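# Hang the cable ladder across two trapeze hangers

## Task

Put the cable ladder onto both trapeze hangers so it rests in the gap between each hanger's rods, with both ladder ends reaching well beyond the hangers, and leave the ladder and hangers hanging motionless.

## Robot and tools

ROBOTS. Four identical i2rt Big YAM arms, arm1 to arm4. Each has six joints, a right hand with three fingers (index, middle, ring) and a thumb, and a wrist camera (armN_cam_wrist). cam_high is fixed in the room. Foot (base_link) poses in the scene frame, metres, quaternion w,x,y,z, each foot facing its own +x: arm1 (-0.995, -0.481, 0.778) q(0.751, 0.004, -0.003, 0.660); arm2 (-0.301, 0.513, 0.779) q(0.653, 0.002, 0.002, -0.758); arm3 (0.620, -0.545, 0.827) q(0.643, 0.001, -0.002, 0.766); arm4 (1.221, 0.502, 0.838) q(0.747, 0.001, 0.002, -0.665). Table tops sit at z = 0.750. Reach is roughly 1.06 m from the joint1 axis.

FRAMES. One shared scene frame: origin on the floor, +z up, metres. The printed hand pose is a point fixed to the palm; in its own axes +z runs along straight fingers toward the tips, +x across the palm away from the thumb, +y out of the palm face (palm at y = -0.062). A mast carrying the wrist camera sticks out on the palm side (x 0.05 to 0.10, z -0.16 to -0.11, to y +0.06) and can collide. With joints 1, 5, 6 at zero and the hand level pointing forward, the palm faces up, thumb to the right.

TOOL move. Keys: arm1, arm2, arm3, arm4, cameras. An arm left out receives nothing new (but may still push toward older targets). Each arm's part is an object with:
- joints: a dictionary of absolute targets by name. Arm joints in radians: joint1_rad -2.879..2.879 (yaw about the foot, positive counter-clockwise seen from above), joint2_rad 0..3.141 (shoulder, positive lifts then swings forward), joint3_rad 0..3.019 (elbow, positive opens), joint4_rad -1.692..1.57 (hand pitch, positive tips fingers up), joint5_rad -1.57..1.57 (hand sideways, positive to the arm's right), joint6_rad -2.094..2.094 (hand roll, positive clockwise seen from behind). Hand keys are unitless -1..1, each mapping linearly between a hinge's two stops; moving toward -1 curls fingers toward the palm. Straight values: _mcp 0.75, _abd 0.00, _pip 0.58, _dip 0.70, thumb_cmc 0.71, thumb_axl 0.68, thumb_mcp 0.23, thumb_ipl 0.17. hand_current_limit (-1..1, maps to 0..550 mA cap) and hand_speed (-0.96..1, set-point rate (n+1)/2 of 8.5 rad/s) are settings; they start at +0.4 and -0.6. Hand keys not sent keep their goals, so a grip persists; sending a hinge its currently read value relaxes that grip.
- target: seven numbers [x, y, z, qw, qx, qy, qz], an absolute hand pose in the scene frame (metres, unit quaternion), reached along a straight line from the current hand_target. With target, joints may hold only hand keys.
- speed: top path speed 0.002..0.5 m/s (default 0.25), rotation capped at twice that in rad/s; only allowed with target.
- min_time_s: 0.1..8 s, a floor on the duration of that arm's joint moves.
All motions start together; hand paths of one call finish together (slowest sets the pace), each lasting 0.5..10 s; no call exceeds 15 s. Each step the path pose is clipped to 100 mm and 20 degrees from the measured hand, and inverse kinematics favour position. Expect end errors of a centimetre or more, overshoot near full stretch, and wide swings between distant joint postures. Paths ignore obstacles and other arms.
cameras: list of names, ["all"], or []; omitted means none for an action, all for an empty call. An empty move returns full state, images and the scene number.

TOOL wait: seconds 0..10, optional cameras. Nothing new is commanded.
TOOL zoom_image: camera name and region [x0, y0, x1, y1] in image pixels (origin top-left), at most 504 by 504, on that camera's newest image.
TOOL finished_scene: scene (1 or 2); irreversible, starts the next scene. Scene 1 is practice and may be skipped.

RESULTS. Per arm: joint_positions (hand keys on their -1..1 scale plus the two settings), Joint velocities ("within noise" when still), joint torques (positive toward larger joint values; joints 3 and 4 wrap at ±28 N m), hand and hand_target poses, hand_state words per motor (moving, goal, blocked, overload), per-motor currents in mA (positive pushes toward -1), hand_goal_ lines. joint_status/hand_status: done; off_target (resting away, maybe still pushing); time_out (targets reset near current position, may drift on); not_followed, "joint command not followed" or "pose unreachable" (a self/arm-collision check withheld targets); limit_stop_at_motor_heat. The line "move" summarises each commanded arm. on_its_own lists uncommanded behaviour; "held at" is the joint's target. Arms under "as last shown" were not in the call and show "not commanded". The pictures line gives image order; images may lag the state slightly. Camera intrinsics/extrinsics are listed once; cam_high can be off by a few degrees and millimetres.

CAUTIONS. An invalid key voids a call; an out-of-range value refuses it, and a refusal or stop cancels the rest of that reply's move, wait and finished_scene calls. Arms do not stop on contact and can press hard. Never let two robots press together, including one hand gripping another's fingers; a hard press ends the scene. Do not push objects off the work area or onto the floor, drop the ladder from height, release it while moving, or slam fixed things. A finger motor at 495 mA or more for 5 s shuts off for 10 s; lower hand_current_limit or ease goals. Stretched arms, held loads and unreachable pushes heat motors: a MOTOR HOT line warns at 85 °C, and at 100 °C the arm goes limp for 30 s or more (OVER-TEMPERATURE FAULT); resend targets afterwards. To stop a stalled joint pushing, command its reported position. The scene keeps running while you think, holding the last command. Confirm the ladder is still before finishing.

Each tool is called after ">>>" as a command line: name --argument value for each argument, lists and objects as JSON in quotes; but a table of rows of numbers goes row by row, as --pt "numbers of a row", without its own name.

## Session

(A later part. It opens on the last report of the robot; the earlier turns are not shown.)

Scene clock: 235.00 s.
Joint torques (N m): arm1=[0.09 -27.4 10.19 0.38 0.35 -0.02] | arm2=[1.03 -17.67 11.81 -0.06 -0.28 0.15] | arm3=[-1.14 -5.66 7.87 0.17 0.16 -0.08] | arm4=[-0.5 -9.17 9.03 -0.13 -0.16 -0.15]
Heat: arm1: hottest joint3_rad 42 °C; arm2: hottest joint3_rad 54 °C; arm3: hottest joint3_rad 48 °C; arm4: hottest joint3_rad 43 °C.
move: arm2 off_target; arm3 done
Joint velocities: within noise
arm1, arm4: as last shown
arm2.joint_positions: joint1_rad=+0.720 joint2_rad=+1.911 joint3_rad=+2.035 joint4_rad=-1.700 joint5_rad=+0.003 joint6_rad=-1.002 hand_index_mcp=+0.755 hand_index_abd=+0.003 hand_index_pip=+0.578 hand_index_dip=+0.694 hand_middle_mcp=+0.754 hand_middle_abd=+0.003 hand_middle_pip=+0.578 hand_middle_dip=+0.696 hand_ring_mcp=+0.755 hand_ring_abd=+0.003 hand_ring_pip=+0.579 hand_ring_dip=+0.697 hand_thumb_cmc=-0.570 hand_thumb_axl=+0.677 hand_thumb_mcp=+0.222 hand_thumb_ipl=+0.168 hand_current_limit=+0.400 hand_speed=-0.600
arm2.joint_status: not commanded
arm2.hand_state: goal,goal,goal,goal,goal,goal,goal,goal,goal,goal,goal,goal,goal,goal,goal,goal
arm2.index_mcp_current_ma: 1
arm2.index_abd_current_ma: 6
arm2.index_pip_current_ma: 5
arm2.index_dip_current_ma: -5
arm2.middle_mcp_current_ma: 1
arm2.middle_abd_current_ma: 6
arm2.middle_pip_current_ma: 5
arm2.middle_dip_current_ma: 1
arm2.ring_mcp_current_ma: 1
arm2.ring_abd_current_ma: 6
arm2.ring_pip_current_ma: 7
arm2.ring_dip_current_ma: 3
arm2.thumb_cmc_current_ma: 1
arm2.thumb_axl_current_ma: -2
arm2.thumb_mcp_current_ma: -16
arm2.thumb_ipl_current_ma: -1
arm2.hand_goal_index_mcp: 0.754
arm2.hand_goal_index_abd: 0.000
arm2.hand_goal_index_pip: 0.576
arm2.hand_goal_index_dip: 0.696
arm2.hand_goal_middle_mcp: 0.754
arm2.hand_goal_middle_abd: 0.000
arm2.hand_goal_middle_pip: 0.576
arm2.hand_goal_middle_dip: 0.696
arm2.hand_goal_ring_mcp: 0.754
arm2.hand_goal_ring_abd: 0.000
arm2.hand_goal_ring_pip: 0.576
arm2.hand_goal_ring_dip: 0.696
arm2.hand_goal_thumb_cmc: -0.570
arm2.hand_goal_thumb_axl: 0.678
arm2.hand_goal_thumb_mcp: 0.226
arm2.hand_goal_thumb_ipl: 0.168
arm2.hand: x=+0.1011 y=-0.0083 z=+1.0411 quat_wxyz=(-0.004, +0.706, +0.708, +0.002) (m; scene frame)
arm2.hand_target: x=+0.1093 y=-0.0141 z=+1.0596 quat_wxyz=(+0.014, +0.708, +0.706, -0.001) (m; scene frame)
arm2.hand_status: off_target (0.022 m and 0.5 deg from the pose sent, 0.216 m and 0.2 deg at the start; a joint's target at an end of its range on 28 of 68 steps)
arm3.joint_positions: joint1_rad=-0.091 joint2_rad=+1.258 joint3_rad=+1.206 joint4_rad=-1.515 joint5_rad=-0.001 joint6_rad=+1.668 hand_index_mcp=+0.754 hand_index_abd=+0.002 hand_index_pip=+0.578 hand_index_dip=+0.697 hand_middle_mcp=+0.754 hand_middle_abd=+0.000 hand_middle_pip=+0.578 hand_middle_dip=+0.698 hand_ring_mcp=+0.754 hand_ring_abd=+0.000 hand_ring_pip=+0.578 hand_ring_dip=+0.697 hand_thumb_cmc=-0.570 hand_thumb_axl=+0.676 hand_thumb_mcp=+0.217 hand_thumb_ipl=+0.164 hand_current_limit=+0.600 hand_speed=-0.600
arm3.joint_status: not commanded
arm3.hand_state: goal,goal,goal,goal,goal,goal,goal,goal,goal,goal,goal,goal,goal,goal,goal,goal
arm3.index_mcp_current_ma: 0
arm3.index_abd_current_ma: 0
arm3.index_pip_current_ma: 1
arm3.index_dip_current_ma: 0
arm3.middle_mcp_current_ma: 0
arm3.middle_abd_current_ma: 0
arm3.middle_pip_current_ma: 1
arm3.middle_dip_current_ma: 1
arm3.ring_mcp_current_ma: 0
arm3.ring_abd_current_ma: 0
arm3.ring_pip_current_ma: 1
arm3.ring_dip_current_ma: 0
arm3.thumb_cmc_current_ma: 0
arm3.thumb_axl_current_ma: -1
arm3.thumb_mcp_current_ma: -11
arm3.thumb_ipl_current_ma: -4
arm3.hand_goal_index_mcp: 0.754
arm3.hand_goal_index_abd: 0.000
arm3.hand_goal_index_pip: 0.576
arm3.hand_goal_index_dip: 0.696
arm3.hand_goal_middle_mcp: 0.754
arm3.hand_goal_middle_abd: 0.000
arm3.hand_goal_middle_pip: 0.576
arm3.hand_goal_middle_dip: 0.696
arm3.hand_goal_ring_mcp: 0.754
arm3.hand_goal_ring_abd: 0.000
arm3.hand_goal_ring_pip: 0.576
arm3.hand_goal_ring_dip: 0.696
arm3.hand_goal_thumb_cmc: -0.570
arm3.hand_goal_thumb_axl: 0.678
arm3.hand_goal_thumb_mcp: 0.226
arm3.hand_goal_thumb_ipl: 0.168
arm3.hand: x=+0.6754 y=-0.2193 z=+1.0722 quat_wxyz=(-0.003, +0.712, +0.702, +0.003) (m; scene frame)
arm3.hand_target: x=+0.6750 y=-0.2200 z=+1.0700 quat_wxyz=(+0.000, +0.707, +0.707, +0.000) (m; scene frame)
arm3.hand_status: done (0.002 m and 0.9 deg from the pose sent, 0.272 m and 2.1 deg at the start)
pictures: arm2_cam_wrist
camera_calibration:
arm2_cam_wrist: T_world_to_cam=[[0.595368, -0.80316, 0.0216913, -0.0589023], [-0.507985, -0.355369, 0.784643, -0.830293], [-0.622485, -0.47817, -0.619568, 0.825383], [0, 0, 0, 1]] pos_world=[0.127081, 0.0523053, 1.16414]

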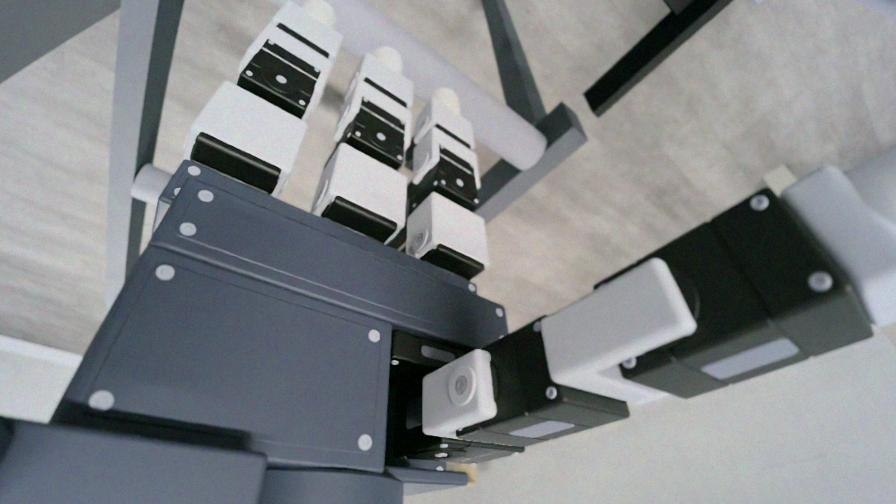

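>>> move --arm2 '{"target":[-0.05,0.16,1.08,0,0.7071,0.7071,0],"speed":0.2}'

>>> wait --seconds 2 --cameras '["cam_high"]'

>>> finished_scene --scene 2

Scene clock: 237.07 s.
Joint torques (N m): arm1=[-0.15 -26.7 10.28 0.27 0.33 -0.02] | arm2=[-0.26 -7.65 8.13 0.14 -0.17 -0.03] | arm3=[-0.73 -5.95 7.91 0.18 0.16 -0.14] | arm4=[-0.73 -9.17 9.05 -0.1 -0.16 -0.15]
Heat: arm1: hottest joint3_rad 42 °C; arm2: hottest joint3_rad 53 °C; arm3: hottest joint3_rad 48 °C; arm4: hottest joint3_rad 43 °C.
move: arm2 done
Joint velocities: within noise
arm1, arm3, arm4: as last shown
arm2.joint_positions: joint1_rad=+0.629 joint2_rad=+1.294 joint3_rad=+1.396 joint4_rad=-1.657 joint5_rad=+0.003 joint6_rad=-1.087 hand_index_mcp=+0.754 hand_index_abd=+0.002 hand_index_pip=+0.578 hand_index_dip=+0.694 hand_middle_mcp=+0.754 hand_middle_abd=+0.002 hand_middle_pip=+0.578 hand_middle_dip=+0.696 hand_ring_mcp=+0.754 hand_ring_abd=+0.003 hand_ring_pip=+0.579 hand_ring_dip=+0.697 hand_thumb_cmc=-0.570 hand_thumb_axl=+0.677 hand_thumb_mcp=+0.222 hand_thumb_ipl=+0.168 hand_current_limit=+0.400 hand_speed=-0.600
arm2.joint_status: not commanded
arm2.hand_state: goal,goal,goal,goal,goal,goal,goal,goal,goal,goal,goal,goal,goal,goal,goal,goal
arm2.index_mcp_current_ma: 0
arm2.index_abd_current_ma: 5
arm2.index_pip_current_ma: 5
arm2.index_dip_current_ma: -5
arm2.middle_mcp_current_ma: 0
arm2.middle_abd_current_ma: 5
arm2.middle_pip_current_ma: 5
arm2.middle_dip_current_ma: 1
arm2.ring_mcp_current_ma: 0
arm2.ring_abd_current_ma: 5
arm2.ring_pip_current_ma: 6
arm2.ring_dip_current_ma: 3
arm2.thumb_cmc_current_ma: 1
arm2.thumb_axl_current_ma: -2
arm2.thumb_mcp_current_ma: -16
arm2.thumb_ipl_current_ma: -1
arm2.hand_goal_index_mcp: 0.754
arm2.hand_goal_index_abd: 0.000
arm2.hand_goal_index_pip: 0.576
arm2.hand_goal_index_dip: 0.696
arm2.hand_goal_middle_mcp: 0.754
arm2.hand_goal_middle_abd: 0.000
arm2.hand_goal_middle_pip: 0.576
arm2.hand_goal_middle_dip: 0.696
arm2.hand_goal_ring_mcp: 0.754
arm2.hand_goal_ring_abd: 0.000
arm2.hand_goal_ring_pip: 0.576
arm2.hand_goal_ring_dip: 0.696
arm2.hand_goal_thumb_cmc: -0.570
arm2.hand_goal_thumb_axl: 0.678
arm2.hand_goal_thumb_mcp: 0.226
arm2.hand_goal_thumb_ipl: 0.168
arm2.hand: x=-0.0481 y=+0.1613 z=+1.0832 quat_wxyz=(+0.006, +0.708, +0.706, -0.001) (m; scene frame)
arm2.hand_target: x=-0.0501 y=+0.1600 z=+1.0800 quat_wxyz=(+0.000, +0.707, +0.707, +0.000) (m; scene frame)
arm2.hand_status: done (0.004 m and 0.7 deg from the pose sent, 0.230 m and 0.5 deg at the start)
arm3.joint_positions: joint1_rad=-0.091 joint2_rad=+1.258 joint3_rad=+1.206 joint4_rad=-1.515 joint5_rad=-0.001 joint6_rad=+1.667 hand_index_mcp=+0.754 hand_index_abd=+0.002 hand_index_pip=+0.578 hand_index_dip=+0.697 hand_middle_mcp=+0.754 hand_middle_abd=+0.000 hand_middle_pip=+0.578 hand_middle_dip=+0.698 hand_ring_mcp=+0.754 hand_ring_abd=+0.000 hand_ring_pip=+0.578 hand_ring_dip=+0.697 hand_thumb_cmc=-0.570 hand_thumb_axl=+0.676 hand_thumb_mcp=+0.217 hand_thumb_ipl=+0.164 hand_current_limit=+0.600 hand_speed=-0.600
pictures: none

Scene clock: 239.07 s.
Joint torques (N m): arm1=[0.44 -27.22 10.18 0.39 0.36 -0.01] | arm2=[-0.62 -8.12 8.17 0.1 -0.18 -0.05] | arm3=[-1.26 -5.01 7.91 0.16 0.18 -0.1] | arm4=[-0.67 -9.05 9.01 -0.13 -0.17 -0.14]
Heat: arm1: hottest joint3_rad 42 °C; arm2: hottest joint3_rad 53 °C; arm3: hottest joint3_rad 48 °C; arm4: hottest joint3_rad 43 °C.
Joint velocities: within noise
arm1.joint_positions: joint1_rad=-0.715 joint2_rad=+2.298 joint3_rad=+2.558 joint4_rad=-1.691 joint5_rad=+0.023 joint6_rad=+0.705 hand_index_mcp=+0.755 hand_index_abd=+0.002 hand_index_pip=+0.579 hand_index_dip=+0.695 hand_middle_mcp=+0.755 hand_middle_abd=+0.002 hand_middle_pip=+0.578 hand_middle_dip=+0.696 hand_ring_mcp=+0.755 hand_ring_abd=+0.003 hand_ring_pip=+0.578 hand_ring_dip=+0.697 hand_thumb_cmc=-0.571 hand_thumb_axl=+0.677 hand_thumb_mcp=+0.219 hand_thumb_ipl=+0.167 hand_current_limit=+0.400 hand_speed=-0.600
arm1.joint_status: not commanded
arm1.hand_state: goal,goal,goal,goal,goal,goal,goal,goal,goal,goal,goal,goal,goal,goal,goal,goal
arm1.index_mcp_current_ma: 2
arm1.index_abd_current_ma: 2
arm1.index_pip_current_ma: 4
arm1.index_dip_current_ma: -1
arm1.middle_mcp_current_ma: 2
arm1.middle_abd_current_ma: 3
arm1.middle_pip_current_ma: 3
arm1.middle_dip_current_ma: 0
arm1.ring_mcp_current_ma: 2
arm1.ring_abd_current_ma: 3
arm1.ring_pip_current_ma: 3
arm1.ring_dip_current_ma: 1
arm1.thumb_cmc_current_ma: -1
arm1.thumb_axl_current_ma: -1
arm1.thumb_mcp_current_ma: -16
arm1.thumb_ipl_current_ma: -1
arm1.hand_goal_index_mcp: 0.754
arm1.hand_goal_index_abd: 0.000
arm1.hand_goal_index_pip: 0.576
arm1.hand_goal_index_dip: 0.696
arm1.hand_goal_middle_mcp: 0.754
arm1.hand_goal_middle_abd: 0.000
arm1.hand_goal_middle_pip: 0.576
arm1.hand_goal_middle_dip: 0.696
arm1.hand_goal_ring_mcp: 0.754
arm1.hand_goal_ring_abd: 0.000
arm1.hand_goal_ring_pip: 0.576
arm1.hand_goal_ring_dip: 0.696
arm1.hand_goal_thumb_cmc: -0.570
arm1.hand_goal_thumb_axl: 0.678
arm1.hand_goal_thumb_mcp: 0.226
arm1.hand_goal_thumb_ipl: 0.168
arm1.hand: x=-0.3630 y=-0.0237 z=+1.0115 quat_wxyz=(+0.013, +0.698, +0.713, +0.072) (m; scene frame)
arm1.hand_target: x=-0.3703 y=-0.0204 z=+1.0292 quat_wxyz=(+0.014, +0.695, +0.714, +0.082) (m; scene frame)
arm1.hand_status: not commanded
arm2.joint_positions: joint1_rad=+0.629 joint2_rad=+1.294 joint3_rad=+1.396 joint4_rad=-1.657 joint5_rad=+0.003 joint6_rad=-1.087 hand_index_mcp=+0.754 hand_index_abd=+0.002 hand_index_pip=+0.578 hand_index_dip=+0.694 hand_middle_mcp=+0.754 hand_middle_abd=+0.002 hand_middle_pip=+0.578 hand_middle_dip=+0.696 hand_ring_mcp=+0.754 hand_ring_abd=+0.003 hand_ring_pip=+0.579 hand_ring_dip=+0.697 hand_thumb_cmc=-0.570 hand_thumb_axl=+0.677 hand_thumb_mcp=+0.222 hand_thumb_ipl=+0.168 hand_current_limit=+0.400 hand_speed=-0.600
arm2.joint_status: not commanded
arm2.hand_state: goal,goal,goal,goal,goal,goal,goal,goal,goal,goal,goal,goal,goal,goal,goal,goal
arm2.index_mcp_current_ma: 0
arm2.index_abd_current_ma: 5
arm2.index_pip_current_ma: 5
arm2.index_dip_current_ma: -5
arm2.middle_mcp_current_ma: 0
arm2.middle_abd_current_ma: 5
arm2.middle_pip_current_ma: 5
arm2.middle_dip_current_ma: 1
arm2.ring_mcp_current_ma: 0
arm2.ring_abd_current_ma: 5
arm2.ring_pip_current_ma: 6
arm2.ring_dip_current_ma: 3
arm2.thumb_cmc_current_ma: 1
arm2.thumb_axl_current_ma: -2
arm2.thumb_mcp_current_ma: -16
arm2.thumb_ipl_current_ma: -1
arm2.hand_goal_index_mcp: 0.754
arm2.hand_goal_index_abd: 0.000
arm2.hand_goal_index_pip: 0.576
arm2.hand_goal_index_dip: 0.696
arm2.hand_goal_middle_mcp: 0.754
arm2.hand_goal_middle_abd: 0.000
arm2.hand_goal_middle_pip: 0.576
arm2.hand_goal_middle_dip: 0.696
arm2.hand_goal_ring_mcp: 0.754
arm2.hand_goal_ring_abd: 0.000
arm2.hand_goal_ring_pip: 0.576
arm2.hand_goal_ring_dip: 0.696
arm2.hand_goal_thumb_cmc: -0.570
arm2.hand_goal_thumb_axl: 0.678
arm2.hand_goal_thumb_mcp: 0.226
arm2.hand_goal_thumb_ipl: 0.168
arm2.hand: x=-0.0481 y=+0.1613 z=+1.0832 quat_wxyz=(+0.006, +0.708, +0.706, -0.001) (m; scene frame)
arm2.hand_target: x=-0.0501 y=+0.1600 z=+1.0800 quat_wxyz=(+0.000, +0.707, +0.707, +0.000) (m; scene frame)
arm2.hand_status: done (0.004 m and 0.7 deg from the pose sent, 0.230 m and 0.5 deg at the start)
arm3.joint_positions: joint1_rad=-0.091 joint2_rad=+1.258 joint3_rad=+1.206 joint4_rad=-1.515 joint5_rad=-0.001 joint6_rad=+1.667 hand_index_mcp=+0.754 hand_index_abd=+0.002 hand_index_pip=+0.578 hand_index_dip=+0.697 hand_middle_mcp=+0.754 hand_middle_abd=+0.000 hand_middle_pip=+0.578 hand_middle_dip=+0.698 hand_ring_mcp=+0.754 hand_ring_abd=+0.000 hand_ring_pip=+0.578 hand_ring_dip=+0.697 hand_thumb_cmc=-0.570 hand_thumb_axl=+0.676 hand_thumb_mcp=+0.217 hand_thumb_ipl=+0.164 hand_current_limit=+0.600 hand_speed=-0.600
arm3.joint_status: not commanded
arm3.hand_state: goal,goal,goal,goal,goal,goal,goal,goal,goal,goal,goal,goal,goal,goal,goal,goal
arm3.index_mcp_current_ma: 0
arm3.index_abd_current_ma: 0
arm3.index_pip_current_ma: 1
arm3.index_dip_current_ma: 0
arm3.middle_mcp_current_ma: 0
arm3.middle_abd_current_ma: 0
arm3.middle_pip_current_ma: 1
arm3.middle_dip_current_ma: 1
arm3.ring_mcp_current_ma: 0
arm3.ring_abd_current_ma: 0
arm3.ring_pip_current_ma: 1
arm3.ring_dip_current_ma: 0
arm3.thumb_cmc_current_ma: 0
arm3.thumb_axl_current_ma: -1
arm3.thumb_mcp_current_ma: -11
arm3.thumb_ipl_current_ma: -4
arm3.hand_goal_index_mcp: 0.754
arm3.hand_goal_index_abd: 0.000
arm3.hand_goal_index_pip: 0.576
arm3.hand_goal_index_dip: 0.696
arm3.hand_goal_middle_mcp: 0.754
arm3.hand_goal_middle_abd: 0.000
arm3.hand_goal_middle_pip: 0.576
arm3.hand_goal_middle_dip: 0.696
arm3.hand_goal_ring_mcp: 0.754
arm3.hand_goal_ring_abd: 0.000
arm3.hand_goal_ring_pip: 0.576
arm3.hand_goal_ring_dip: 0.696
arm3.hand_goal_thumb_cmc: -0.570
arm3.hand_goal_thumb_axl: 0.678
arm3.hand_goal_thumb_mcp: 0.226
arm3.hand_goal_thumb_ipl: 0.168
arm3.hand: x=+0.6754 y=-0.2193 z=+1.0722 quat_wxyz=(-0.003, +0.712, +0.702, +0.003) (m; scene frame)
arm3.hand_target: x=+0.6750 y=-0.2200 z=+1.0700 quat_wxyz=(+0.000, +0.707, +0.707, +0.000) (m; scene frame)
arm3.hand_status: not commanded
arm4.joint_positions: joint1_rad=-0.654 joint2_rad=+1.283 joint3_rad=+1.199 joint4_rad=-1.480 joint5_rad=+0.002 joint6_rad=-2.094 hand_index_mcp=+0.755 hand_index_abd=+0.003 hand_index_pip=+0.578 hand_index_dip=+0.693 hand_middle_mcp=+0.755 hand_middle_abd=+0.002 hand_middle_pip=+0.579 hand_middle_dip=+0.694 hand_ring_mcp=+0.755 hand_ring_abd=+0.002 hand_ring_pip=+0.578 hand_ring_dip=+0.693 hand_thumb_cmc=-0.569 hand_thumb_axl=+0.678 hand_thumb_mcp=+0.217 hand_thumb_ipl=+0.165 hand_current_limit=+0.600 hand_speed=-0.600
arm4.joint_status: not commanded
arm4.hand_state: goal,goal,goal,goal,goal,goal,goal,goal,goal,goal,goal,goal,goal,goal,goal,goal
arm4.index_mcp_current_ma: 5
arm4.index_abd_current_ma: 13
arm4.index_pip_current_ma: 12
arm4.index_dip_current_ma: -13
arm4.middle_mcp_current_ma: 5
arm4.middle_abd_current_ma: 10
arm4.middle_pip_current_ma: 13
arm4.middle_dip_current_ma: -10
arm4.ring_mcp_current_ma: 5
arm4.ring_abd_current_ma: 10
arm4.ring_pip_current_ma: 11
arm4.ring_dip_current_ma: -14
arm4.thumb_cmc_current_ma: 2
arm4.thumb_axl_current_ma: 0
arm4.thumb_mcp_current_ma: -55
arm4.thumb_ipl_current_ma: -22
arm4.hand_goal_index_mcp: 0.754
arm4.hand_goal_index_abd: 0.000
arm4.hand_goal_index_pip: 0.576
arm4.hand_goal_index_dip: 0.696
arm4.hand_goal_middle_mcp: 0.754
arm4.hand_goal_middle_abd: 0.000
arm4.hand_goal_middle_pip: 0.576
arm4.hand_goal_middle_dip: 0.696
arm4.hand_goal_ring_mcp: 0.754
arm4.hand_goal_ring_abd: 0.000
arm4.hand_goal_ring_pip: 0.576
arm4.hand_goal_ring_dip: 0.696
arm4.hand_goal_thumb_cmc: -0.570
arm4.hand_goal_thumb_axl: 0.678
arm4.hand_goal_thumb_mcp: 0.226
arm4.hand_goal_thumb_ipl: 0.168
arm4.hand: x=+1.1198 y=+0.1668 z=+1.0693 quat_wxyz=(-0.002, +0.712, +0.702, -0.002) (m; scene frame)
arm4.hand_target: x=+1.1203 y=+0.1697 z=+1.0700 quat_wxyz=(-0.002, +0.710, +0.704, -0.001) (m; scene frame)
arm4.hand_status: not commanded
wait: 2.00 s; at rest by 0.27 s
pictures: cam_high

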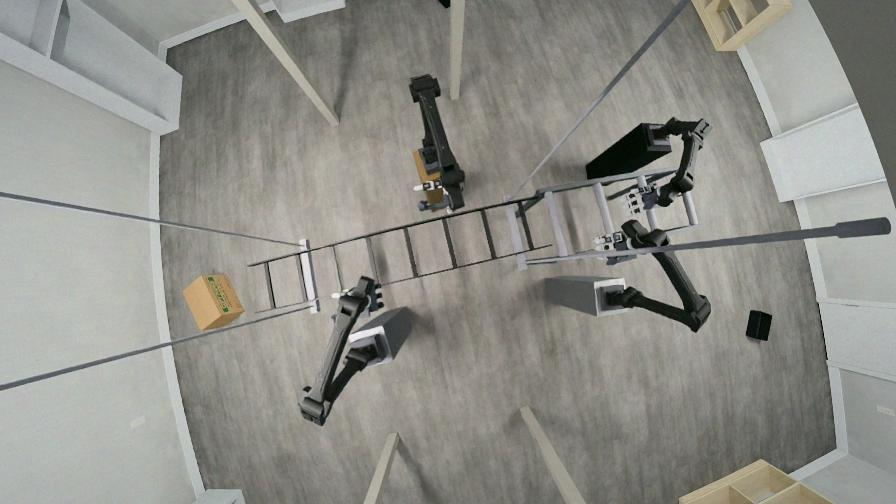

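The scene is finished: the task was done.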